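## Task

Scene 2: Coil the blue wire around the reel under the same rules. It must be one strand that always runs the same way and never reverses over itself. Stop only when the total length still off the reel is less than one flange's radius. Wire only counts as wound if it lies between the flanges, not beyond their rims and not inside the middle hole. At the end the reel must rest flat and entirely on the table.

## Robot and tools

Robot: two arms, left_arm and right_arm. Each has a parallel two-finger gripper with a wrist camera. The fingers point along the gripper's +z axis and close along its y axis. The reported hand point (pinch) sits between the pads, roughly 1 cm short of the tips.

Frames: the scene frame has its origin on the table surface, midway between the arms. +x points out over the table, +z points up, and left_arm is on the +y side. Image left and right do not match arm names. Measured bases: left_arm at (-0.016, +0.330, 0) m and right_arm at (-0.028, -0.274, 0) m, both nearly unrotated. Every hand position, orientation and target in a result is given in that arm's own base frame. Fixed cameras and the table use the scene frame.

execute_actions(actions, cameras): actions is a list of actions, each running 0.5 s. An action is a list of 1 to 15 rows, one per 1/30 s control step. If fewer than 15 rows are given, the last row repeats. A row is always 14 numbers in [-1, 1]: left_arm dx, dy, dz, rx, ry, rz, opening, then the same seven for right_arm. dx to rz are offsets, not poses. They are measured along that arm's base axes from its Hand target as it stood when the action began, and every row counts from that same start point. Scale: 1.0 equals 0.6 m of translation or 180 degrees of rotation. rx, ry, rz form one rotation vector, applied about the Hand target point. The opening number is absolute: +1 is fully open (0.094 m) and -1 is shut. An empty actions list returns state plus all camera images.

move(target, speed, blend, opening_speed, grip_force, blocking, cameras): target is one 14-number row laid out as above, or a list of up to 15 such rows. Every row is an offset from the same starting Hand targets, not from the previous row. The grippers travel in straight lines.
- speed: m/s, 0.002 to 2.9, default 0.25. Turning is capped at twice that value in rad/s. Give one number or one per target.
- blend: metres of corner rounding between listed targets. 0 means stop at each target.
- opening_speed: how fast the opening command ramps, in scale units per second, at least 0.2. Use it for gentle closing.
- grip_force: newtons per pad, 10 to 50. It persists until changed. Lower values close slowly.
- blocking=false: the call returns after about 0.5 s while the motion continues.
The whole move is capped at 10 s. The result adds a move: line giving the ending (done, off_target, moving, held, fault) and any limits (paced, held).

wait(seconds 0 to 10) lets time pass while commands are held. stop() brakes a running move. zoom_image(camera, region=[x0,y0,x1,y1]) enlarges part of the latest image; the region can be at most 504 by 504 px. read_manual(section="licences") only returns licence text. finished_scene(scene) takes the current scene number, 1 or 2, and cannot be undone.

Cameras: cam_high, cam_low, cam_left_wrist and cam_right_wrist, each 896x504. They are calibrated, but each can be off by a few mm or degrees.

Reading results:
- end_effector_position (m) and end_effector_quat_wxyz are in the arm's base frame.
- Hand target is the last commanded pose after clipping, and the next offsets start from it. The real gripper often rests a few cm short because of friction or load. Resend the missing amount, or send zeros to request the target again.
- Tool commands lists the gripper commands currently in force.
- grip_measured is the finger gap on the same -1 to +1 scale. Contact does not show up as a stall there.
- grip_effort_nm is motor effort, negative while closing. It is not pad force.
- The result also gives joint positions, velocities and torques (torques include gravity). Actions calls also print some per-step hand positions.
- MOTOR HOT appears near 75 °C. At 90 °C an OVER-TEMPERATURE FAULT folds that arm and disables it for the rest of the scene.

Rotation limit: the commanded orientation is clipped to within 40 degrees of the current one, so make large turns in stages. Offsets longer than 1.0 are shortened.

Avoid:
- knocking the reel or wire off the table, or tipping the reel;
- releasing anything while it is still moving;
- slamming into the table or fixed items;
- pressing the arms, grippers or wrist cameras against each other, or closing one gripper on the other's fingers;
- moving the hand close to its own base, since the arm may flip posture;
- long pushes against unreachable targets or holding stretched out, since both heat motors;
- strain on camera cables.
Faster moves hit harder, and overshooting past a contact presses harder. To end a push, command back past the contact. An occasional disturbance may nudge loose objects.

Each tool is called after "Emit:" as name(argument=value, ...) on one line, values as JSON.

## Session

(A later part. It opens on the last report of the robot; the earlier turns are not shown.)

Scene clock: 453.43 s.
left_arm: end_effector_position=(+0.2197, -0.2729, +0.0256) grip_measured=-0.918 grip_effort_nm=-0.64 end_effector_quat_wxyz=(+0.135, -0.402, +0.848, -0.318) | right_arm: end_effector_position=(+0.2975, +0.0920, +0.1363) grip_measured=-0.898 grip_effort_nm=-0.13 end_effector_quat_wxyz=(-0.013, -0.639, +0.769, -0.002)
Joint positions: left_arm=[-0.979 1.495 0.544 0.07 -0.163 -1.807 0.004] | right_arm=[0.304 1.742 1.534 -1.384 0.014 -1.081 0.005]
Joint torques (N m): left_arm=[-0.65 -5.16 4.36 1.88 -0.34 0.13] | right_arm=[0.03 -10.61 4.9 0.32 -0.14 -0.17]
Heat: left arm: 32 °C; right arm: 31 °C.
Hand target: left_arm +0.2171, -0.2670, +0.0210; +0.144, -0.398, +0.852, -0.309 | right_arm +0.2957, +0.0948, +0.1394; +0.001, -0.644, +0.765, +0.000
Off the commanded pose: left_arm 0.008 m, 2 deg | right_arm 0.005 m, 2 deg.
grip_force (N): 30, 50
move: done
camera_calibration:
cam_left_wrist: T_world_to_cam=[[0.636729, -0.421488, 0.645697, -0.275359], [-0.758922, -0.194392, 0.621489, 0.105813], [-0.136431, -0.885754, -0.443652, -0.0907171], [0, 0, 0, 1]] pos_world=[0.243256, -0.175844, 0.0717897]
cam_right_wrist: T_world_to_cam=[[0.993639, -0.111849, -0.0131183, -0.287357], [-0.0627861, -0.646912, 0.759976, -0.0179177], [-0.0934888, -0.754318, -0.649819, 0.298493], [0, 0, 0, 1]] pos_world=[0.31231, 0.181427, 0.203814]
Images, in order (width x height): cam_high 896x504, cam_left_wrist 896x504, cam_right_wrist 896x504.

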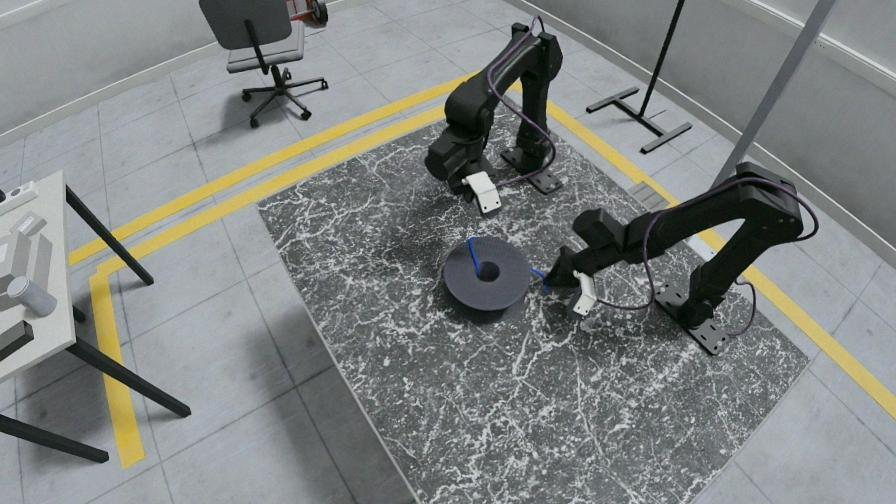

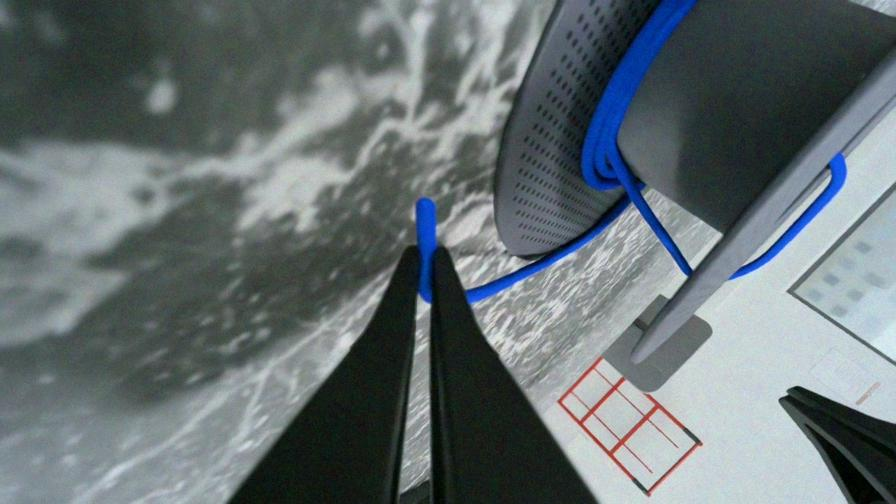

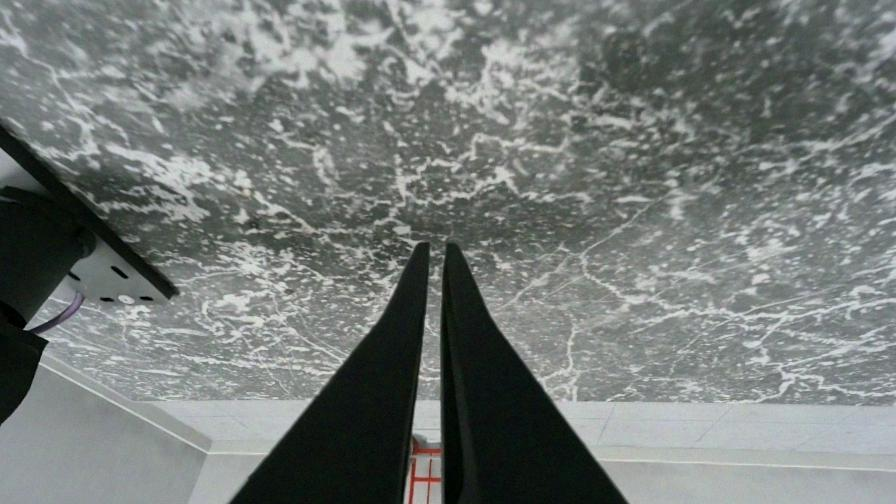

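Emit:
move(target=[[0.079,-0.0363,-0.0017,-0.0236,-0.0247,-0.0447,-0.98,0,0,0,0,0,0,-0.9],[0.1387,-0.0223,-0.0042,-0.0378,-0.0258,-0.1775,-0.98,0,0,0,0,0,0,-0.9]], speed=0.08, blend=[0.01,0], cameras=["cam_left_wrist","cam_high","cam_low"])

Scene clock: 482.57 s.
left_arm: end_effector_position=(+0.2948, -0.2777, +0.0163) grip_measured=-0.918 grip_effort_nm=-0.64 end_effector_quat_wxyz=(+0.066, -0.148, +0.902, -0.400) | right_arm: end_effector_position=(+0.2975, +0.0920, +0.1363) grip_measured=-0.898 grip_effort_nm=-0.14 end_effector_quat_wxyz=(-0.013, -0.639, +0.769, -0.002)
Joint positions: left_arm=[-0.544 1.789 0.725 0.195 0.498 -1.055 0.004] | right_arm=[0.304 1.742 1.534 -1.384 0.014 -1.081 0.005]
Joint torques (N m): left_arm=[0.49 -6.01 8.05 1.63 0.26 0.12] | right_arm=[0.1 -10.77 4.79 0.38 -0.15 -0.19]
Heat: left arm: 32 °C; right arm: 30 °C.
Hand target: left_arm +0.3003, -0.2804, +0.0185; +0.064, -0.143, +0.902, -0.402 | right_arm +0.2957, +0.0948, +0.1394; +0.001, -0.644, +0.765, +0.000
Off the commanded pose: left_arm 0.006 m, 1 deg | right_arm 0.005 m, 2 deg.
grip_force (N): 30, 50
move: done
camera_calibration:
cam_left_wrist: T_world_to_cam=[[0.276629, -0.611851, 0.741023, -0.267511], [-0.788707, 0.29599, 0.538824, 0.314019], [-0.549015, -0.733504, -0.400692, 0.0743157], [0, 0, 0, 1]] pos_world=[0.362471, -0.202113, 0.0588086]
Images, in order (width x height): cam_high 896x504, cam_low 896x504, cam_left_wrist 896x504.

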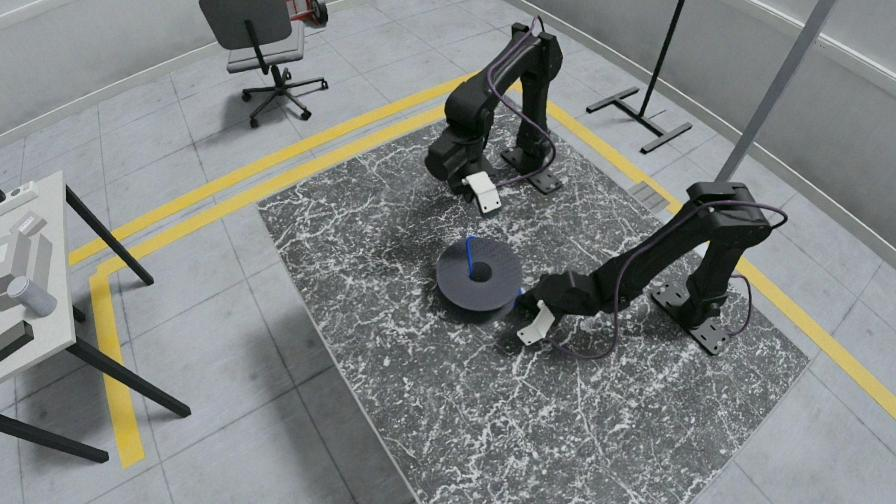

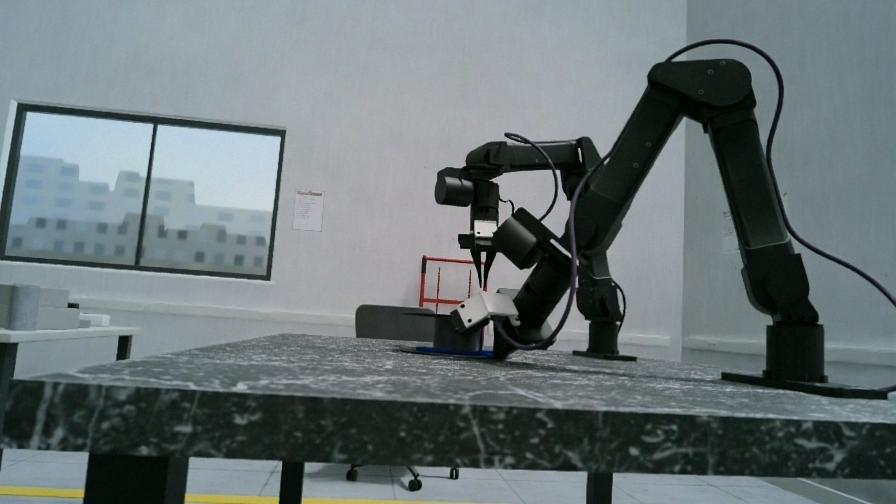

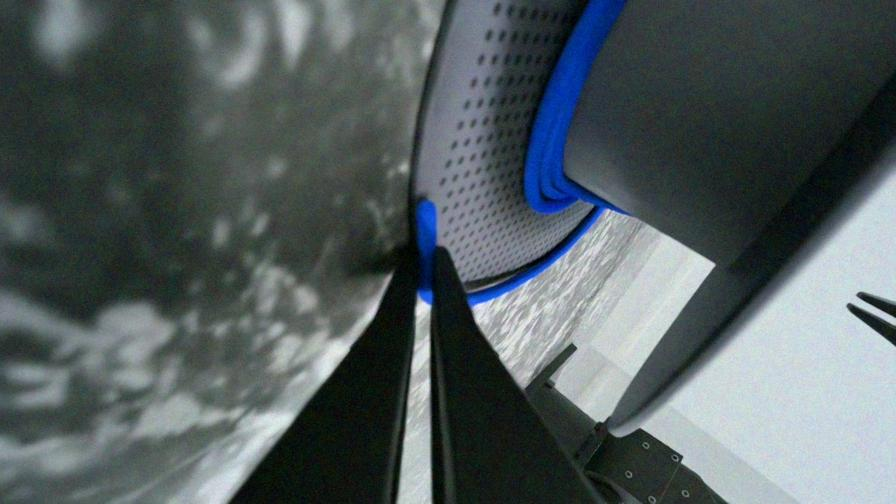

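Emit:
move(target=[[-0.005,0.005,0.022,0,0,0,-0.98,0,0,0,0,0,0,-0.9],[0.0452,-0.0202,0.016,0,0,0,-0.98,0,0,0,0,0,0,-0.9]], speed=0.06, blend=[0.005,0], cameras=["cam_left_wrist","cam_high"])

Scene clock: 491.33 s.
left_arm: end_effector_position=(+0.3199, -0.2892, +0.0232) grip_measured=-0.918 grip_effort_nm=-0.64 end_effector_quat_wxyz=(+0.062, -0.150, +0.904, -0.397) | right_arm: end_effector_position=(+0.2975, +0.0920, +0.1363) grip_measured=-0.898 grip_effort_nm=-0.13 end_effector_quat_wxyz=(-0.013, -0.639, +0.769, -0.002)
Joint positions: left_arm=[-0.534 1.855 0.863 0.107 0.505 -1.045 0.004] | right_arm=[0.304 1.742 1.534 -1.384 0.014 -1.081 0.005]
Joint torques (N m): left_arm=[0.59 -6.97 8.59 1.6 0.26 0.13] | right_arm=[0.18 -10.95 5.03 0.32 -0.12 -0.13]
Heat: left arm: 33 °C; right arm: 30 °C.
Hand target: left_arm +0.3275, -0.2924, +0.0281; +0.064, -0.144, +0.902, -0.402 | right_arm +0.2957, +0.0948, +0.1394; +0.001, -0.644, +0.765, +0.000
Off the commanded pose: left_arm 0.010 m, 1 deg | right_arm 0.005 m, 2 deg.
grip_force (N): 30, 50
move: done
camera_calibration:
cam_left_wrist: T_world_to_cam=[[0.282686, -0.616444, 0.734905, -0.289704], [-0.783362, 0.293785, 0.547755, 0.330934], [-0.553564, -0.730539, -0.39985, 0.0847478], [0, 0, 0, 1]] pos_world=[0.38805, -0.213898, 0.0655202]
Images, in order (width x height): cam_high 896x504, cam_left_wrist 896x504.

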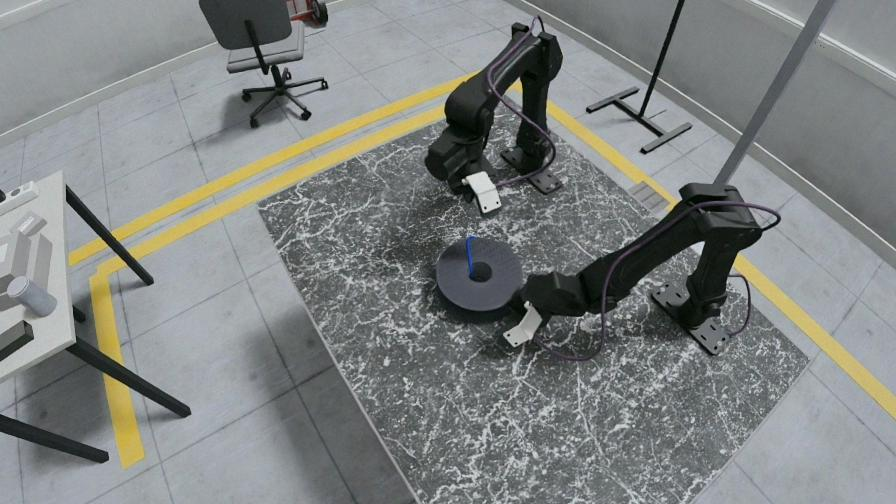

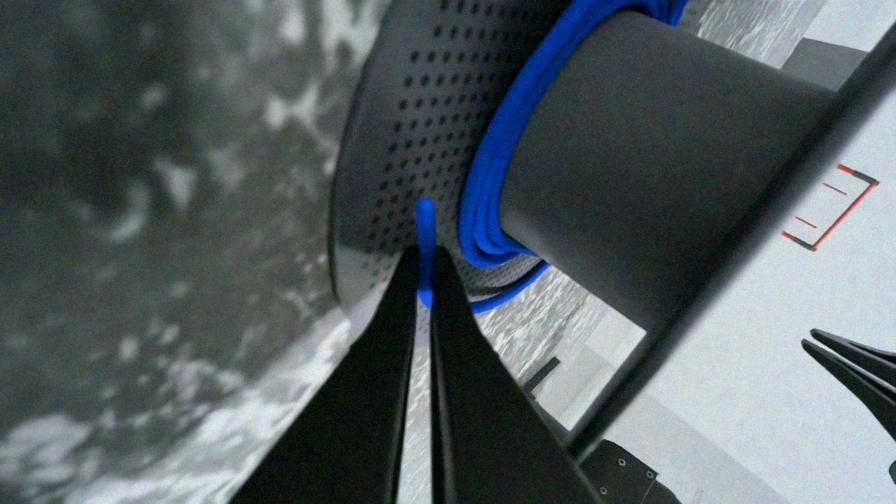

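Emit:
move(target=[[0.002,0.0,-0.008,0,0,0,-0.98,0,0,0,0,0,0,-0.9],[0.002,0.0,-0.008,0,0,0,-0.81,0,0,0,0,0,0,-0.9]], speed=0.05, opening_speed=0.3, cameras=["cam_left_wrist"])

Scene clock: 496.70 s.
left_arm: end_effector_position=(+0.3197, -0.2907, +0.0211) grip_measured=-0.813 grip_effort_nm=0.16 end_effector_quat_wxyz=(+0.059, -0.147, +0.903, -0.399) | right_arm: end_effector_position=(+0.2975, +0.0920, +0.1363) grip_measured=-0.898 grip_effort_nm=-0.14 end_effector_quat_wxyz=(-0.013, -0.639, +0.769, -0.002)
Joint positions: left_arm=[-0.533 1.866 0.865 0.115 0.515 -1.043 0.009] | right_arm=[0.304 1.742 1.534 -1.384 0.014 -1.081 0.005]
Joint torques (N m): left_arm=[0.69 -6.69 8.25 1.74 0.19 0.15] | right_arm=[0.1 -10.73 4.9 0.36 -0.12 -0.13]
Heat: left arm: 33 °C; right arm: 30 °C.
Hand target: left_arm +0.3287, -0.2924, +0.0233; +0.064, -0.144, +0.902, -0.402 | right_arm +0.2957, +0.0948, +0.1394; +0.001, -0.644, +0.765, +0.000
Off the commanded pose: left_arm 0.009 m, 1 deg | right_arm 0.005 m, 2 deg.
grip_force (N): 30, 50
move: done
camera_calibration:
cam_left_wrist: T_world_to_cam=[[0.280158, -0.614658, 0.737365, -0.287658], [-0.779397, 0.302773, 0.548515, 0.333635], [-0.560404, -0.728371, -0.394238, 0.085308], [0, 0, 0, 1]] pos_world=[0.38843, -0.215691, 0.0627365]
Images, in order (width x height): cam_left_wrist 896x504.

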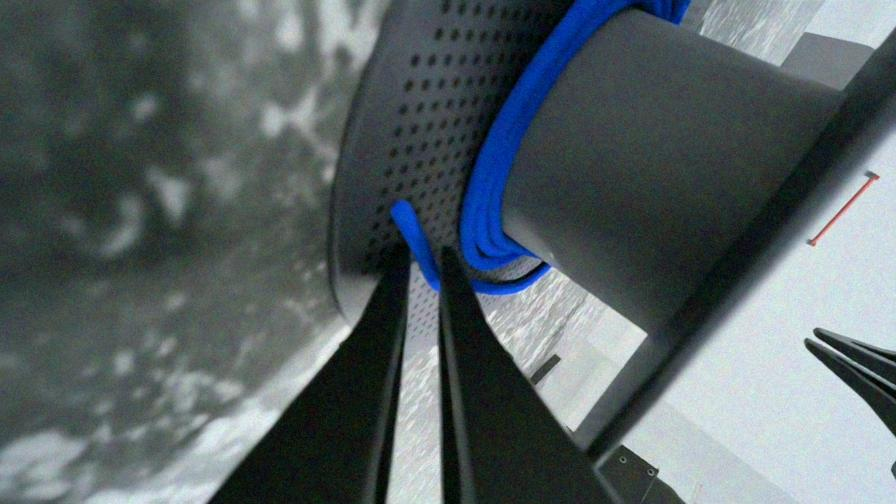

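Emit:
move(target=[[-0.024,0.05,0.052,0,0,0,-0.81,0,0,0,0,0,0,-0.9],[-0.05,0.15,0.14,0,0,0,-0.81,0,0,0,0,0,0,-0.9]], speed=[0.08,0.2], blend=[0.01,0], cameras=["cam_left_wrist"])

Emit:
zoom_image(camera="cam_left_wrist", region=[340, 0, 700, 300])

Scene clock: 503.60 s.
left_arm: end_effector_position=(+0.2976, -0.2016, +0.0985) grip_measured=-0.812 grip_effort_nm=0.15 end_effector_quat_wxyz=(+0.060, -0.152, +0.904, -0.394) | right_arm: end_effector_position=(+0.2975, +0.0920, +0.1363) grip_measured=-0.898 grip_effort_nm=-0.14 end_effector_quat_wxyz=(-0.013, -0.639, +0.769, -0.002)
Joint positions: left_arm=[-0.293 1.493 0.844 -0.371 0.643 -0.813 0.009] | right_arm=[0.304 1.742 1.534 -1.384 0.014 -1.081 0.005]
Joint torques (N m): left_arm=[0.36 -6.37 7.76 1.36 0.39 0.18] | right_arm=[0.17 -10.78 4.79 0.35 -0.12 -0.15]
Heat: left arm: 33 °C; right arm: 30 °C.
Hand target: left_arm +0.2986, -0.2026, +0.1072; +0.064, -0.143, +0.902, -0.402 | right_arm +0.2957, +0.0948, +0.1394; +0.001, -0.644, +0.765, +0.000
Off the commanded pose: left_arm 0.009 m, 1 deg | right_arm 0.005 m, 2 deg.
grip_force (N): 30, 50
move: done
camera_calibration:
cam_left_wrist: T_world_to_cam=[[0.289175, -0.61895, 0.730259, -0.286646], [-0.780013, 0.289879, 0.554571, 0.244064], [-0.554939, -0.72998, -0.398964, 0.166819], [0, 0, 0, 1]] pos_world=[0.365838, -0.126394, 0.14053]
Images, in order (width x height): cam_left_wrist 896x504.

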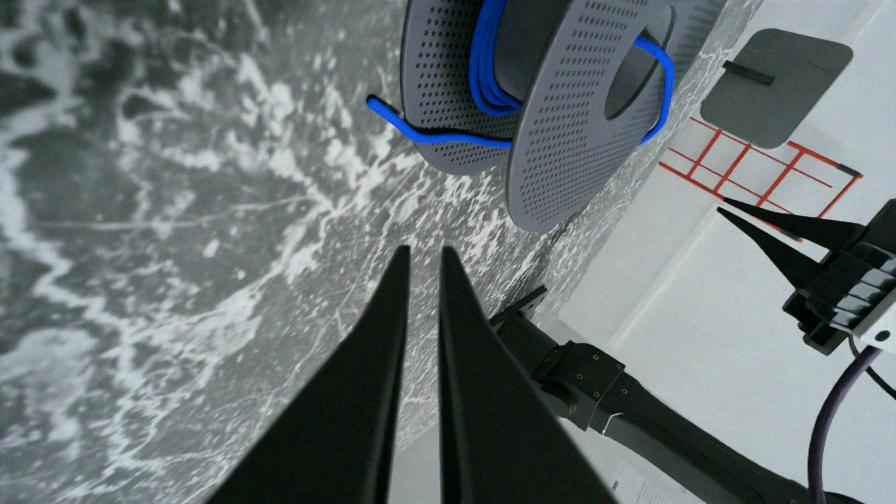

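Scaled by 1.400 from the camera's 896x504 image, which has a finer 1280x720 frame.

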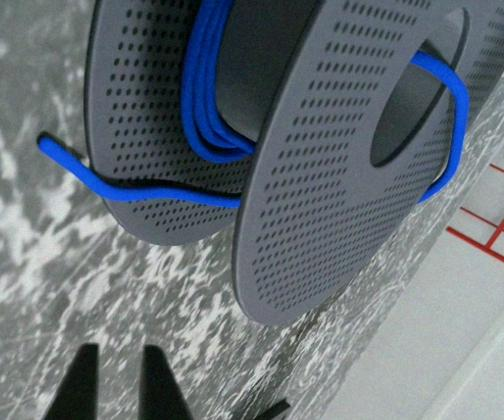

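Emit:
move(target=[-0.0408,-0.105,-0.075,0.1055,0.0872,0.2353,-0.65,0,0,0,0,0,0,-0.9], speed=0.15, cameras=["cam_left_wrist"])

Scene clock: 553.67 s.
left_arm: end_effector_position=(+0.2695, -0.2630, +0.0572) grip_measured=-0.652 grip_effort_nm=0.15 end_effector_quat_wxyz=(+0.096, -0.495, +0.844, -0.183) | right_arm: end_effector_position=(+0.2975, +0.0920, +0.1363) grip_measured=-0.898 grip_effort_nm=-0.13 end_effector_quat_wxyz=(-0.013, -0.639, +0.769, -0.002)
Joint positions: left_arm=[-0.827 1.664 1.04 -0.544 -0.108 -1.866 0.016] | right_arm=[0.304 1.742 1.534 -1.384 0.014 -1.081 0.005]
Joint torques (N m): left_arm=[-0.59 -6.02 9.7 1.03 -0.32 -0.03] | right_arm=[0.31 -10.84 4.81 0.37 -0.14 -0.14]
Heat: left arm: 35 °C; right arm: 31 °C.
Hand target: left_arm +0.2742, -0.2655, +0.0623; +0.106, -0.497, +0.842, -0.179 | right_arm +0.2957, +0.0948, +0.1394; +0.001, -0.644, +0.765, +0.000
Off the commanded pose: left_arm 0.007 m, 1 deg | right_arm 0.005 m, 2 deg.
grip_force (N): 30, 50
move: done
camera_calibration:
cam_left_wrist: T_world_to_cam=[[0.830623, -0.384497, 0.402775, -0.351848], [-0.546537, -0.424464, 0.721892, 0.00243538], [-0.106602, -0.819751, -0.562711, -0.0450865], [0, 0, 0, 1]] pos_world=[0.288778, -0.171211, 0.114587]
Images, in order (width x height): cam_left_wrist 896x504.

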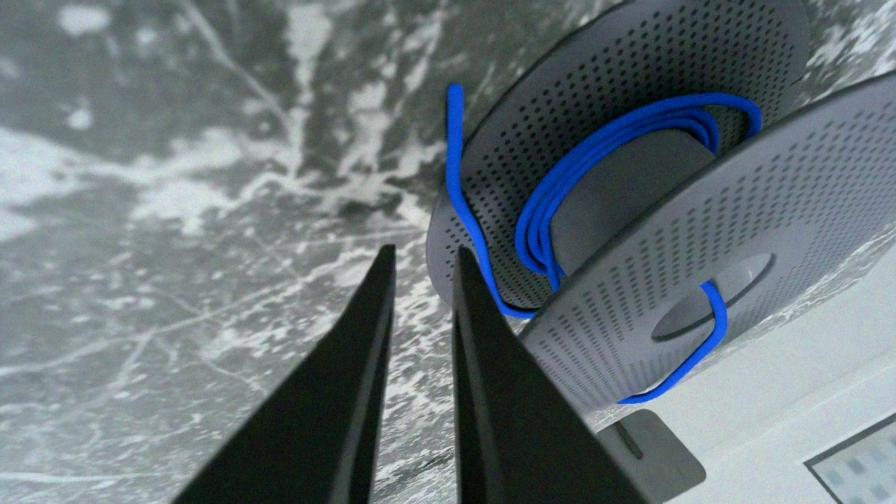

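Emit:
move(target=[0.038,-0.0192,-0.0638,0,0,0,-0.68,0,0,0,0,0,0,-0.9], speed=0.08, cameras=["cam_left_wrist"])

Scene clock: 564.80 s.
left_arm: end_effector_position=(+0.2860, -0.2730, +0.0192) grip_measured=-0.678 grip_effort_nm=-0.09 end_effector_quat_wxyz=(+0.096, -0.497, +0.845, -0.172) | right_arm: end_effector_position=(+0.2975, +0.0920, +0.1363) grip_measured=-0.898 grip_effort_nm=-0.14 end_effector_quat_wxyz=(-0.013, -0.639, +0.769, -0.002)
Joint positions: left_arm=[-0.814 1.809 1.053 -0.432 -0.108 -1.856 0.015] | right_arm=[0.304 1.742 1.534 -1.384 0.014 -1.081 0.005]
Joint torques (N m): left_arm=[0.53 -6.79 8.95 1.34 -0.25 0.04] | right_arm=[0.32 -10.73 4.96 0.39 -0.11 -0.15]
Heat: left arm: 36 °C; right arm: 31 °C.
Hand target: left_arm +0.2970, -0.2770, +0.0240; +0.106, -0.497, +0.843, -0.179 | right_arm +0.2957, +0.0948, +0.1394; +0.001, -0.644, +0.765, +0.000
Off the commanded pose: left_arm 0.013 m, 1 deg | right_arm 0.005 m, 2 deg.
grip_force (N): 30, 50
move: off_target (left_arm)
camera_calibration:
cam_left_wrist: T_world_to_cam=[[0.836675, -0.387883, 0.386681, -0.356505], [-0.536683, -0.439722, 0.72015, 0.0276685], [-0.109302, -0.810056, -0.576075, -0.0692066], [0, 0, 0, 1]] pos_world=[0.305563, -0.182177, 0.0780599]
Images, in order (width x height): cam_left_wrist 896x504.

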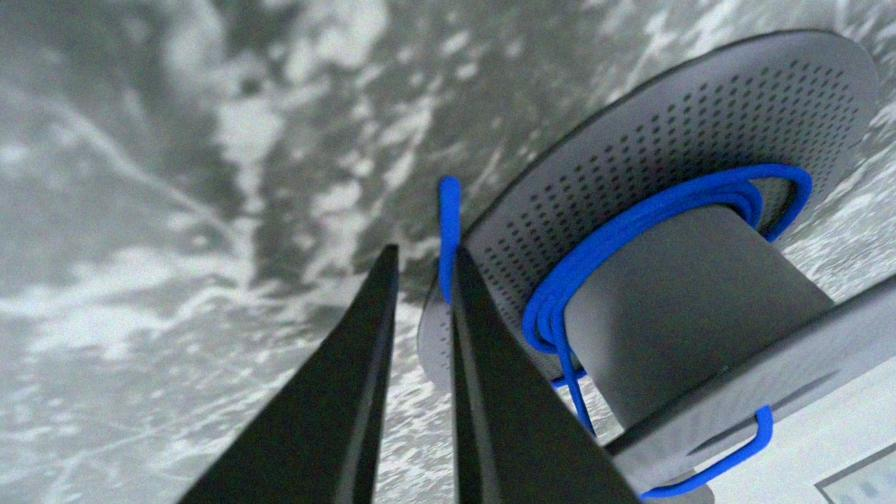

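Emit:
move(target=[[0.012,-0.006,0.025,0,0,0,-0.66,0,0,0,0,0,0,-0.9],[0.014,-0.007,0.006,0,0,0,-0.66,0,0,0,0,0,0,-0.9]], speed=0.06, cameras=["cam_left_wrist"])

Scene clock: 571.63 s.
left_arm: end_effector_position=(+0.2955, -0.2788, +0.0252) grip_measured=-0.662 grip_effort_nm=0.15 end_effector_quat_wxyz=(+0.097, -0.496, +0.846, -0.171) | right_arm: end_effector_position=(+0.2975, +0.0920, +0.1363) grip_measured=-0.898 grip_effort_nm=-0.13 end_effector_quat_wxyz=(-0.013, -0.639, +0.769, -0.002)
Joint positions: left_arm=[-0.807 1.836 1.116 -0.469 -0.108 -1.846 0.016] | right_arm=[0.304 1.742 1.534 -1.384 0.014 -1.081 0.005]
Joint torques (N m): left_arm=[0.68 -7.3 7.76 1.51 -0.22 0.1] | right_arm=[0.06 -10.81 4.9 0.34 -0.1 -0.14]
Heat: left arm: 36 °C; right arm: 31 °C.
Hand target: left_arm +0.3054, -0.2813, +0.0276; +0.106, -0.497, +0.842, -0.179 | right_arm +0.2957, +0.0948, +0.1394; +0.001, -0.644, +0.765, +0.000
Off the commanded pose: left_arm 0.010 m, 1 deg | right_arm 0.005 m, 2 deg.
grip_force (N): 30, 50
move: done
camera_calibration:
cam_left_wrist: T_world_to_cam=[[0.835646, -0.390708, 0.386061, -0.369524], [-0.538163, -0.441773, 0.717786, 0.0258219], [-0.109893, -0.807579, -0.579431, -0.068473], [0, 0, 0, 1]] pos_world=[0.315162, -0.188266, 0.0844488]
Images, in order (width x height): cam_left_wrist 896x504.

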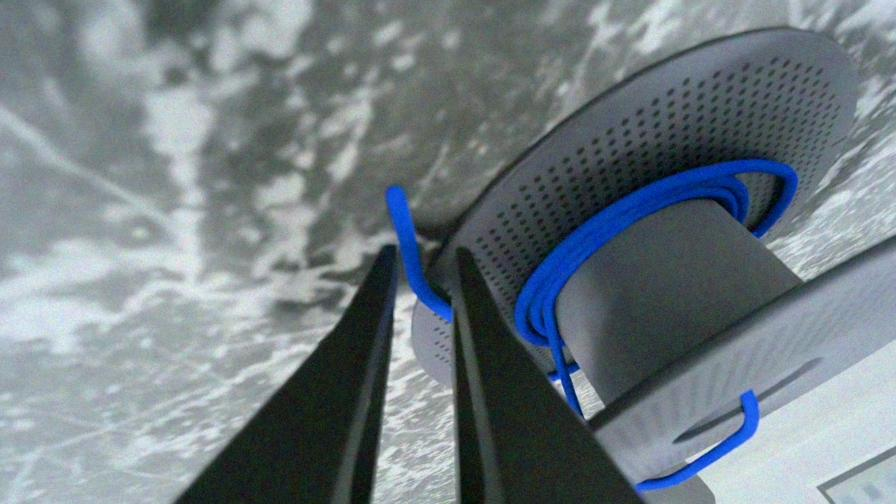

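Emit:
move(target=[[-0.002,0.0,-0.022,0,0,0,-0.68,0,0,0,0,0,0,-0.9]], speed=0.06, cameras=["cam_left_wrist"])

Scene clock: 576.23 s.
left_arm: end_effector_position=(+0.3023, -0.2859, +0.0226) grip_measured=-0.678 grip_effort_nm=-0.10 end_effector_quat_wxyz=(+0.101, -0.495, +0.843, -0.186) | right_arm: end_effector_position=(+0.2975, +0.0920, +0.1363) grip_measured=-0.898 grip_effort_nm=-0.14 end_effector_quat_wxyz=(-0.013, -0.639, +0.769, -0.002)
Joint positions: left_arm=[-0.807 1.855 1.116 -0.418 -0.108 -1.846 0.015] | right_arm=[0.304 1.742 1.534 -1.384 0.014 -1.081 0.005]
Joint torques (N m): left_arm=[0.5 -7.3 5.15 1.5 -0.24 0.07] | right_arm=[0.1 -10.65 4.97 0.35 -0.11 -0.15]
Heat: left arm: 35 °C; right arm: 31 °C.
Hand target: left_arm +0.3042, -0.2813, +0.0145; +0.106, -0.497, +0.842, -0.179 | right_arm +0.2957, +0.0948, +0.1394; +0.001, -0.644, +0.765, +0.000
Off the commanded pose: left_arm 0.010 m, 1 deg | right_arm 0.005 m, 2 deg.
grip_force (N): 30, 50
move: done
camera_calibration:
cam_left_wrist: T_world_to_cam=[[0.82689, -0.381615, 0.413065, -0.372349], [-0.553862, -0.4254, 0.715732, 0.0377129], [-0.0974165, -0.820613, -0.563121, -0.0828234], [0, 0, 0, 1]] pos_world=[0.320711, -0.194017, 0.0801725]
Images, in order (width x height): cam_left_wrist 896x504.

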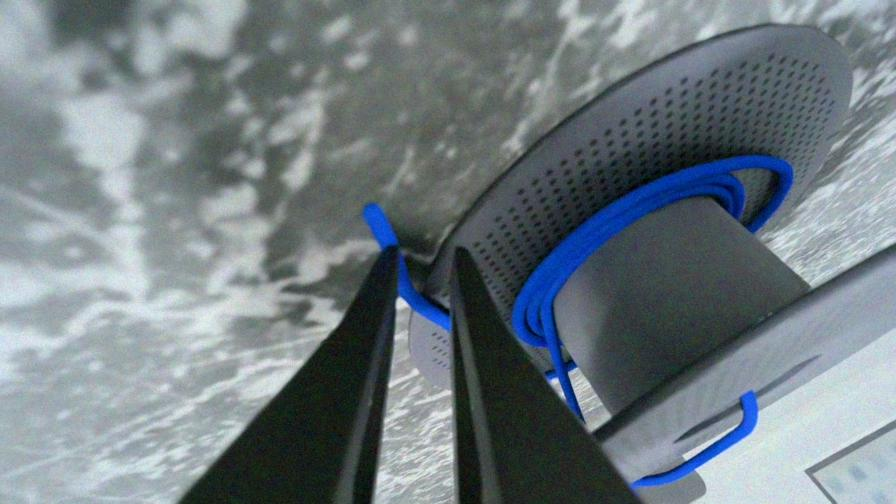

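Emit:
move(target=[[-0.033,0.006,0.035,0,0,0,-0.66,0,0,0,0,0,0,-0.9]], speed=0.08, cameras=["cam_left_wrist"])

Scene clock: 588.23 s.
left_arm: end_effector_position=(+0.2900, -0.2859, +0.0329) grip_measured=-0.662 grip_effort_nm=0.15 end_effector_quat_wxyz=(+0.097, -0.495, +0.843, -0.189) | right_arm: end_effector_position=(+0.2975, +0.0920, +0.1363) grip_measured=-0.898 grip_effort_nm=-0.14 end_effector_quat_wxyz=(-0.013, -0.639, +0.769, -0.002)
Joint positions: left_arm=[-0.829 1.805 1.096 -0.447 -0.109 -1.868 0.016] | right_arm=[0.304 1.742 1.534 -1.384 0.014 -1.081 0.005]
Joint torques (N m): left_arm=[-0.59 -9.85 4.78 1.11 -0.35 -0.04] | right_arm=[0.2 -10.78 4.85 0.36 -0.11 -0.15]
Heat: left arm: 33 °C; right arm: 31 °C.
Hand target: left_arm +0.2844, -0.2776, +0.0354; +0.106, -0.497, +0.842, -0.179 | right_arm +0.2957, +0.0948, +0.1394; +0.001, -0.644, +0.765, +0.000
Off the commanded pose: left_arm 0.010 m, 1 deg | right_arm 0.005 m, 2 deg.
grip_force (N): 30, 50
move: done
camera_calibration:
cam_left_wrist: T_world_to_cam=[[0.827258, -0.380206, 0.413628, -0.366056], [-0.55265, -0.418199, 0.720894, 0.0250057], [-0.10111, -0.824956, -0.556079, -0.0785644], [0, 0, 0, 1]] pos_world=[0.308699, -0.193532, 0.0896966]
Images, in order (width x height): cam_left_wrist 896x504.

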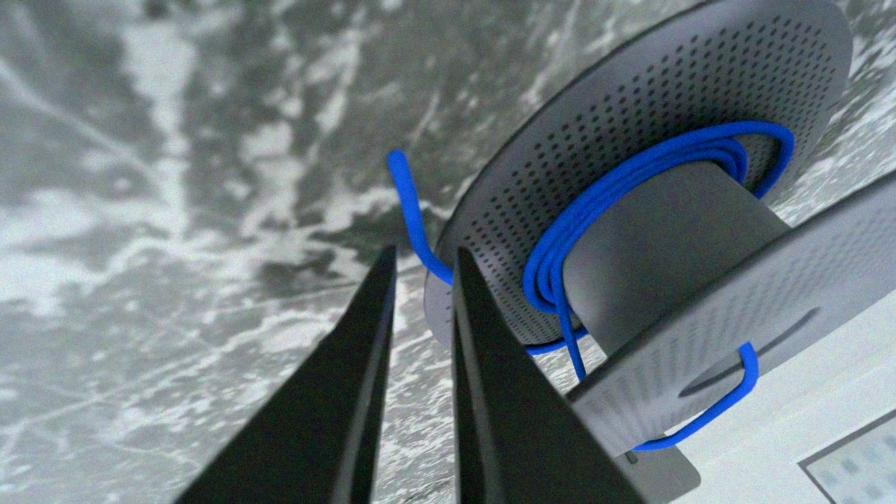

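Emit:
move(target=[[0.003,-0.003,-0.045,0,0,0,-0.66,0,0,0,0,0,0,-0.9]], speed=0.06, cameras=["cam_left_wrist"])

Scene clock: 594.50 s.
left_arm: end_effector_position=(+0.2902, -0.2858, +0.0187) grip_measured=-0.662 grip_effort_nm=0.15 end_effector_quat_wxyz=(+0.099, -0.495, +0.841, -0.195) | right_arm: end_effector_position=(+0.2975, +0.0920, +0.1363) grip_measured=-0.898 grip_effort_nm=-0.14 end_effector_quat_wxyz=(-0.013, -0.639, +0.769, -0.002)
Joint positions: left_arm=[-0.829 1.824 1.05 -0.368 -0.11 -1.868 0.016] | right_arm=[0.304 1.742 1.534 -1.384 0.014 -1.081 0.005]
Joint torques (N m): left_arm=[-0.53 -7.05 4.66 1.43 -0.33 -0.03] | right_arm=[0.23 -10.76 4.89 0.34 -0.09 -0.12]
Heat: left arm: 33 °C; right arm: 31 °C.
Hand target: left_arm +0.2863, -0.2794, +0.0085; +0.106, -0.497, +0.842, -0.179 | right_arm +0.2957, +0.0948, +0.1394; +0.001, -0.644, +0.765, +0.000
Off the commanded pose: left_arm 0.013 m, 2 deg | right_arm 0.005 m, 2 deg.
grip_force (N): 30, 50
move: off_target (left_arm)
camera_calibration:
cam_left_wrist: T_world_to_cam=[[0.823405, -0.375492, 0.425452, -0.358154], [-0.55946, -0.411776, 0.719336, 0.0392295], [-0.094914, -0.830329, -0.549131, -0.0898726], [0, 0, 0, 1]] pos_world=[0.308323, -0.192954, 0.0748062]
Images, in order (width x height): cam_left_wrist 896x504.

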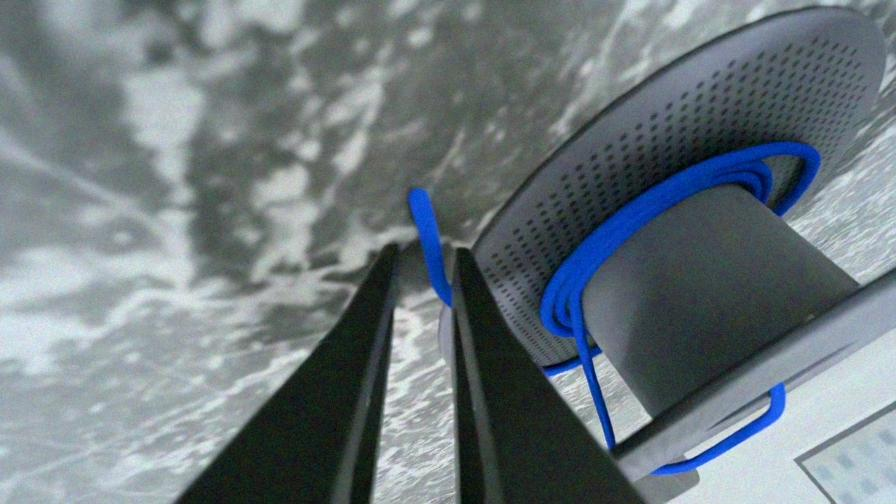

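Emit:
move(target=[[0,0,-0.006,0,0,0,-0.66,0,0,0,0,0,0,-0.9],[0,0,-0.006,0,0,0,-0.98,0,0,0,0,0,0,-0.9]], speed=0.05, opening_speed=0.4, cameras=["cam_left_wrist"])

Scene clock: 600.30 s.
left_arm: end_effector_position=(+0.2919, -0.2877, +0.0178) grip_measured=-0.923 grip_effort_nm=-0.59 end_effector_quat_wxyz=(+0.100, -0.494, +0.840, -0.199) | right_arm: end_effector_position=(+0.2975, +0.0920, +0.1363) grip_measured=-0.898 grip_effort_nm=-0.14 end_effector_quat_wxyz=(-0.013, -0.639, +0.769, -0.002)
Joint positions: left_arm=[-0.829 1.83 1.05 -0.354 -0.11 -1.868 0.004] | right_arm=[0.304 1.742 1.534 -1.384 0.014 -1.081 0.005]
Joint torques (N m): left_arm=[-0.53 -6.99 4.11 1.42 -0.33 -0.02] | right_arm=[0.06 -10.71 4.93 0.36 -0.13 -0.15]
Heat: left arm: 33 °C; right arm: 31 °C.
Hand target: left_arm +0.2862, -0.2793, +0.0047; +0.106, -0.497, +0.842, -0.179 | right_arm +0.2957, +0.0948, +0.1394; +0.001, -0.644, +0.765, +0.000
Off the commanded pose: left_arm 0.016 m, 2 deg | right_arm 0.005 m, 2 deg.
grip_force (N): 30, 50
move: off_target (left_arm); target 2's new opening was sent with left_arm's hand 0.016 m and 2 deg from that target
camera_calibration:
cam_left_wrist: T_world_to_cam=[[0.821089, -0.372925, 0.432134, -0.358566], [-0.56335, -0.407527, 0.71872, 0.0424748], [-0.0919227, -0.833576, -0.544703, -0.0936428], [0, 0, 0, 1]] pos_world=[0.309735, -0.194467, 0.0734134]
Images, in order (width x height): cam_left_wrist 896x504.

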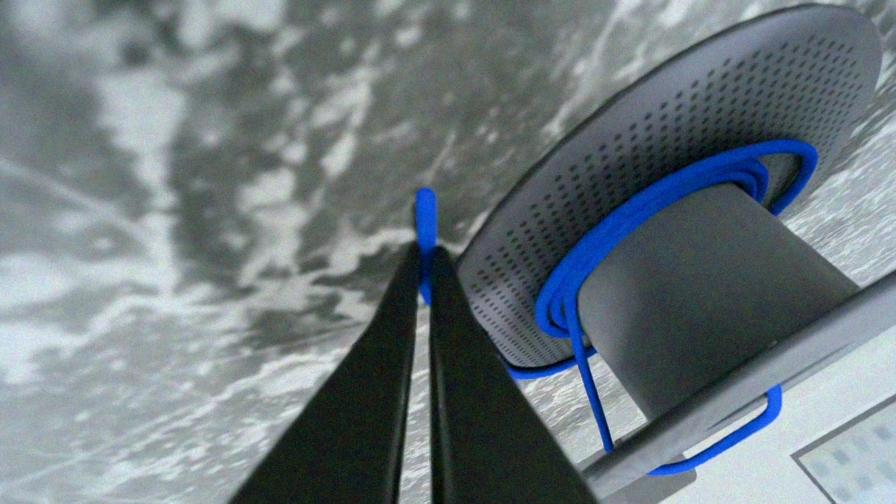

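Emit:
move(target=[[0.0,0.0,0.062,0,0,0,-0.98,0,0,0,0,0,0,-0.9]], speed=0.06, cameras=["cam_left_wrist","cam_high"])

Emit:
zoom_image(camera="cam_high", region=[400, 200, 600, 350])

Scene clock: 607.33 s.
left_arm: end_effector_position=(+0.2802, -0.2749, +0.0236) grip_measured=-0.926 grip_effort_nm=-0.64 end_effector_quat_wxyz=(+0.093, -0.496, +0.847, -0.166) | right_arm: end_effector_position=(+0.2975, +0.0920, +0.1363) grip_measured=-0.898 grip_effort_nm=-0.13 end_effector_quat_wxyz=(-0.013, -0.639, +0.769, -0.002)
Joint positions: left_arm=[-0.829 1.801 1.07 -0.472 -0.11 -1.868 0.003] | right_arm=[0.304 1.742 1.534 -1.384 0.014 -1.081 0.005]
Joint torques (N m): left_arm=[-0.57 -9.8 8.95 0.96 -0.33 -0.03] | right_arm=[0.12 -10.82 4.9 0.35 -0.14 -0.14]
Heat: left arm: 33 °C; right arm: 31 °C.
Hand target: left_arm +0.2862, -0.2793, +0.0420; +0.106, -0.497, +0.842, -0.179 | right_arm +0.2957, +0.0948, +0.1394; +0.001, -0.644, +0.765, +0.000
Off the commanded pose: left_arm 0.020 m, 2 deg | right_arm 0.005 m, 2 deg.
grip_force (N): 30, 50
move: off_target (left_arm)
camera_calibration:
cam_left_wrist: T_world_to_cam=[[0.839968, -0.393615, 0.373525, -0.35631], [-0.529565, -0.444441, 0.722519, 0.0171791], [-0.118385, -0.804698, -0.581761, -0.0646694], [0, 0, 0, 1]] pos_world=[0.300731, -0.184653, 0.0830563]
Images, in order (width x height): cam_high 896x504, cam_left_wrist 896x504.

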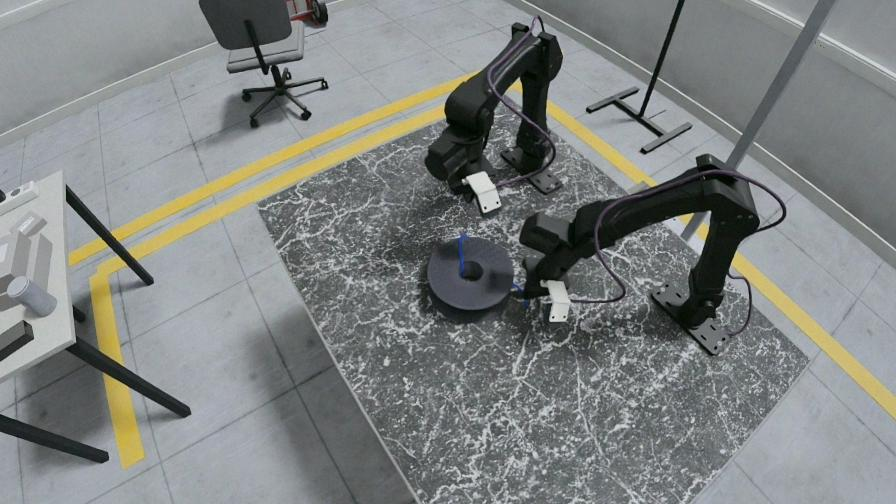

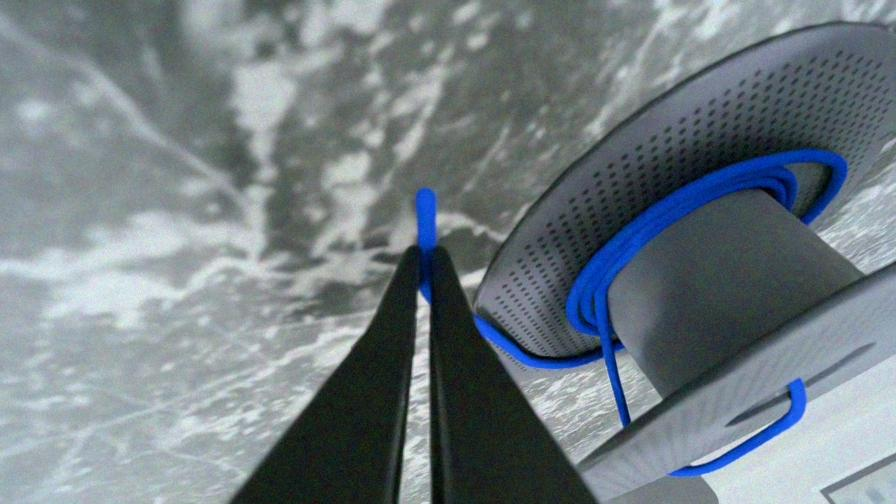

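Scaled by 2.520 from the camera's 896x504 image, which has a finer 1280x720 frame.

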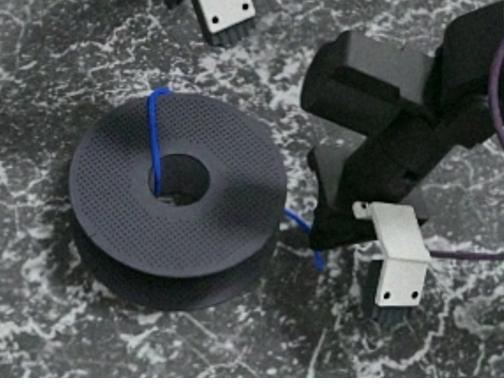

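Emit:
move(target=[[0.048,-0.0362,-0.008,-0.0786,-0.0873,-0.1434,-0.98,0,0,0,0,0,0,-0.9],[0.1108,-0.0515,-0.022,-0.1079,-0.0843,-0.2525,-0.98,0,0,0,0,0,0,-0.9]], speed=0.07, blend=[0.008,0], cameras=["cam_left_wrist","cam_high"])

Emit:
zoom_image(camera="cam_high", region=[400, 200, 600, 350])

Scene clock: 646.70 s.
left_arm: end_effector_position=(+0.3442, -0.3056, +0.0224) grip_measured=-0.926 grip_effort_nm=-0.64 end_effector_quat_wxyz=(+0.050, -0.127, +0.909, -0.394) | right_arm: end_effector_position=(+0.2975, +0.0920, +0.1363) grip_measured=-0.898 grip_effort_nm=-0.14 end_effector_quat_wxyz=(-0.013, -0.639, +0.769, -0.002)
Joint positions: left_arm=[-0.526 1.963 1.032 0.007 0.539 -0.989 0.003] | right_arm=[0.304 1.742 1.534 -1.384 0.014 -1.081 0.005]
Joint torques (N m): left_arm=[0.51 -7.88 9.1 1.66 0.32 0.12] | right_arm=[0.05 -10.59 4.86 0.33 -0.12 -0.13]
Heat: left arm: 35 °C; right arm: 31 °C.
Hand target: left_arm +0.3527, -0.3102, +0.0288; +0.053, -0.119, +0.906, -0.403 | right_arm +0.2957, +0.0948, +0.1394; +0.001, -0.644, +0.765, +0.000
Off the commanded pose: left_arm 0.012 m, 2 deg | right_arm 0.005 m, 2 deg.
grip_force (N): 30, 50
move: off_target (left_arm)
camera_calibration:
cam_left_wrist: T_world_to_cam=[[0.255121, -0.636401, 0.727947, -0.302489], [-0.763616, 0.329215, 0.555435, 0.359049], [-0.59313, -0.697575, -0.401976, 0.109596], [0, 0, 0, 1]] pos_world=[0.416352, -0.234257, 0.0648226]
Images, in order (width x height): cam_high 896x504, cam_left_wrist 896x504.

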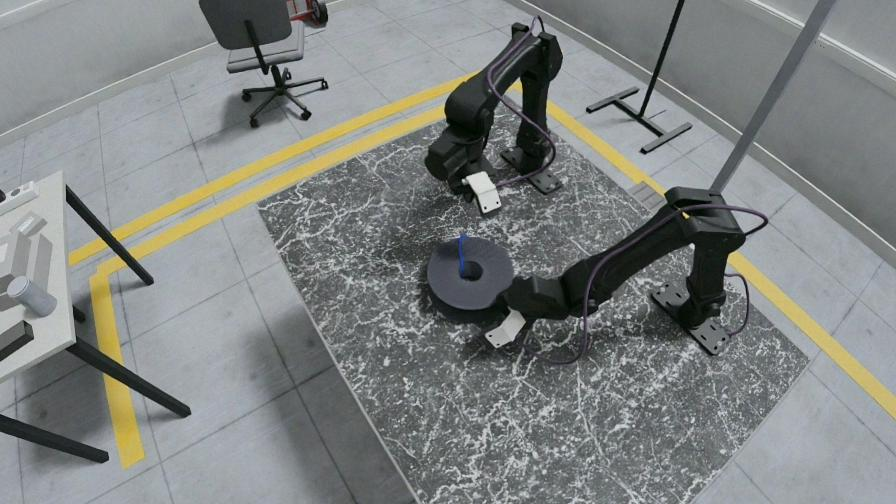

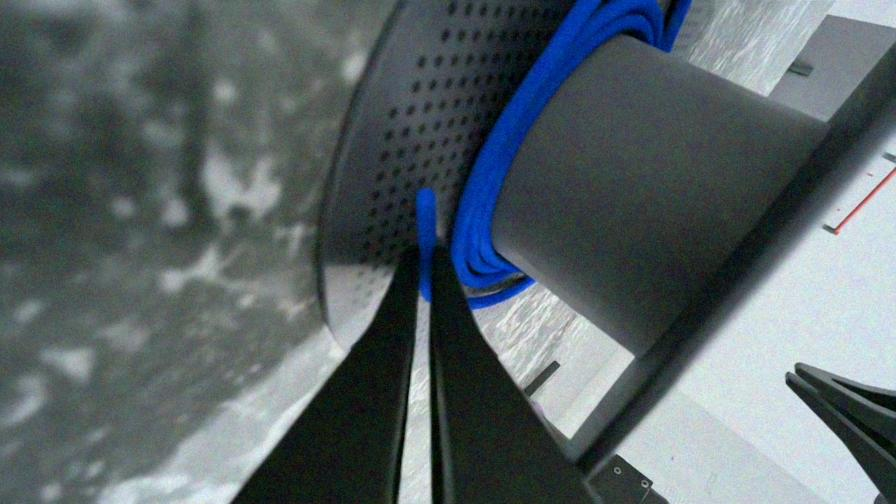

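Scaled by 2.520 from the camera's 896x504 image, which has a finer 1280x720 frame.

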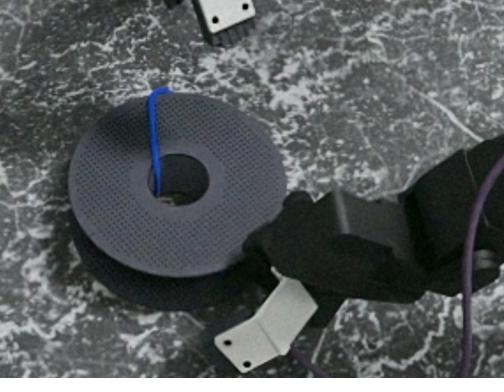

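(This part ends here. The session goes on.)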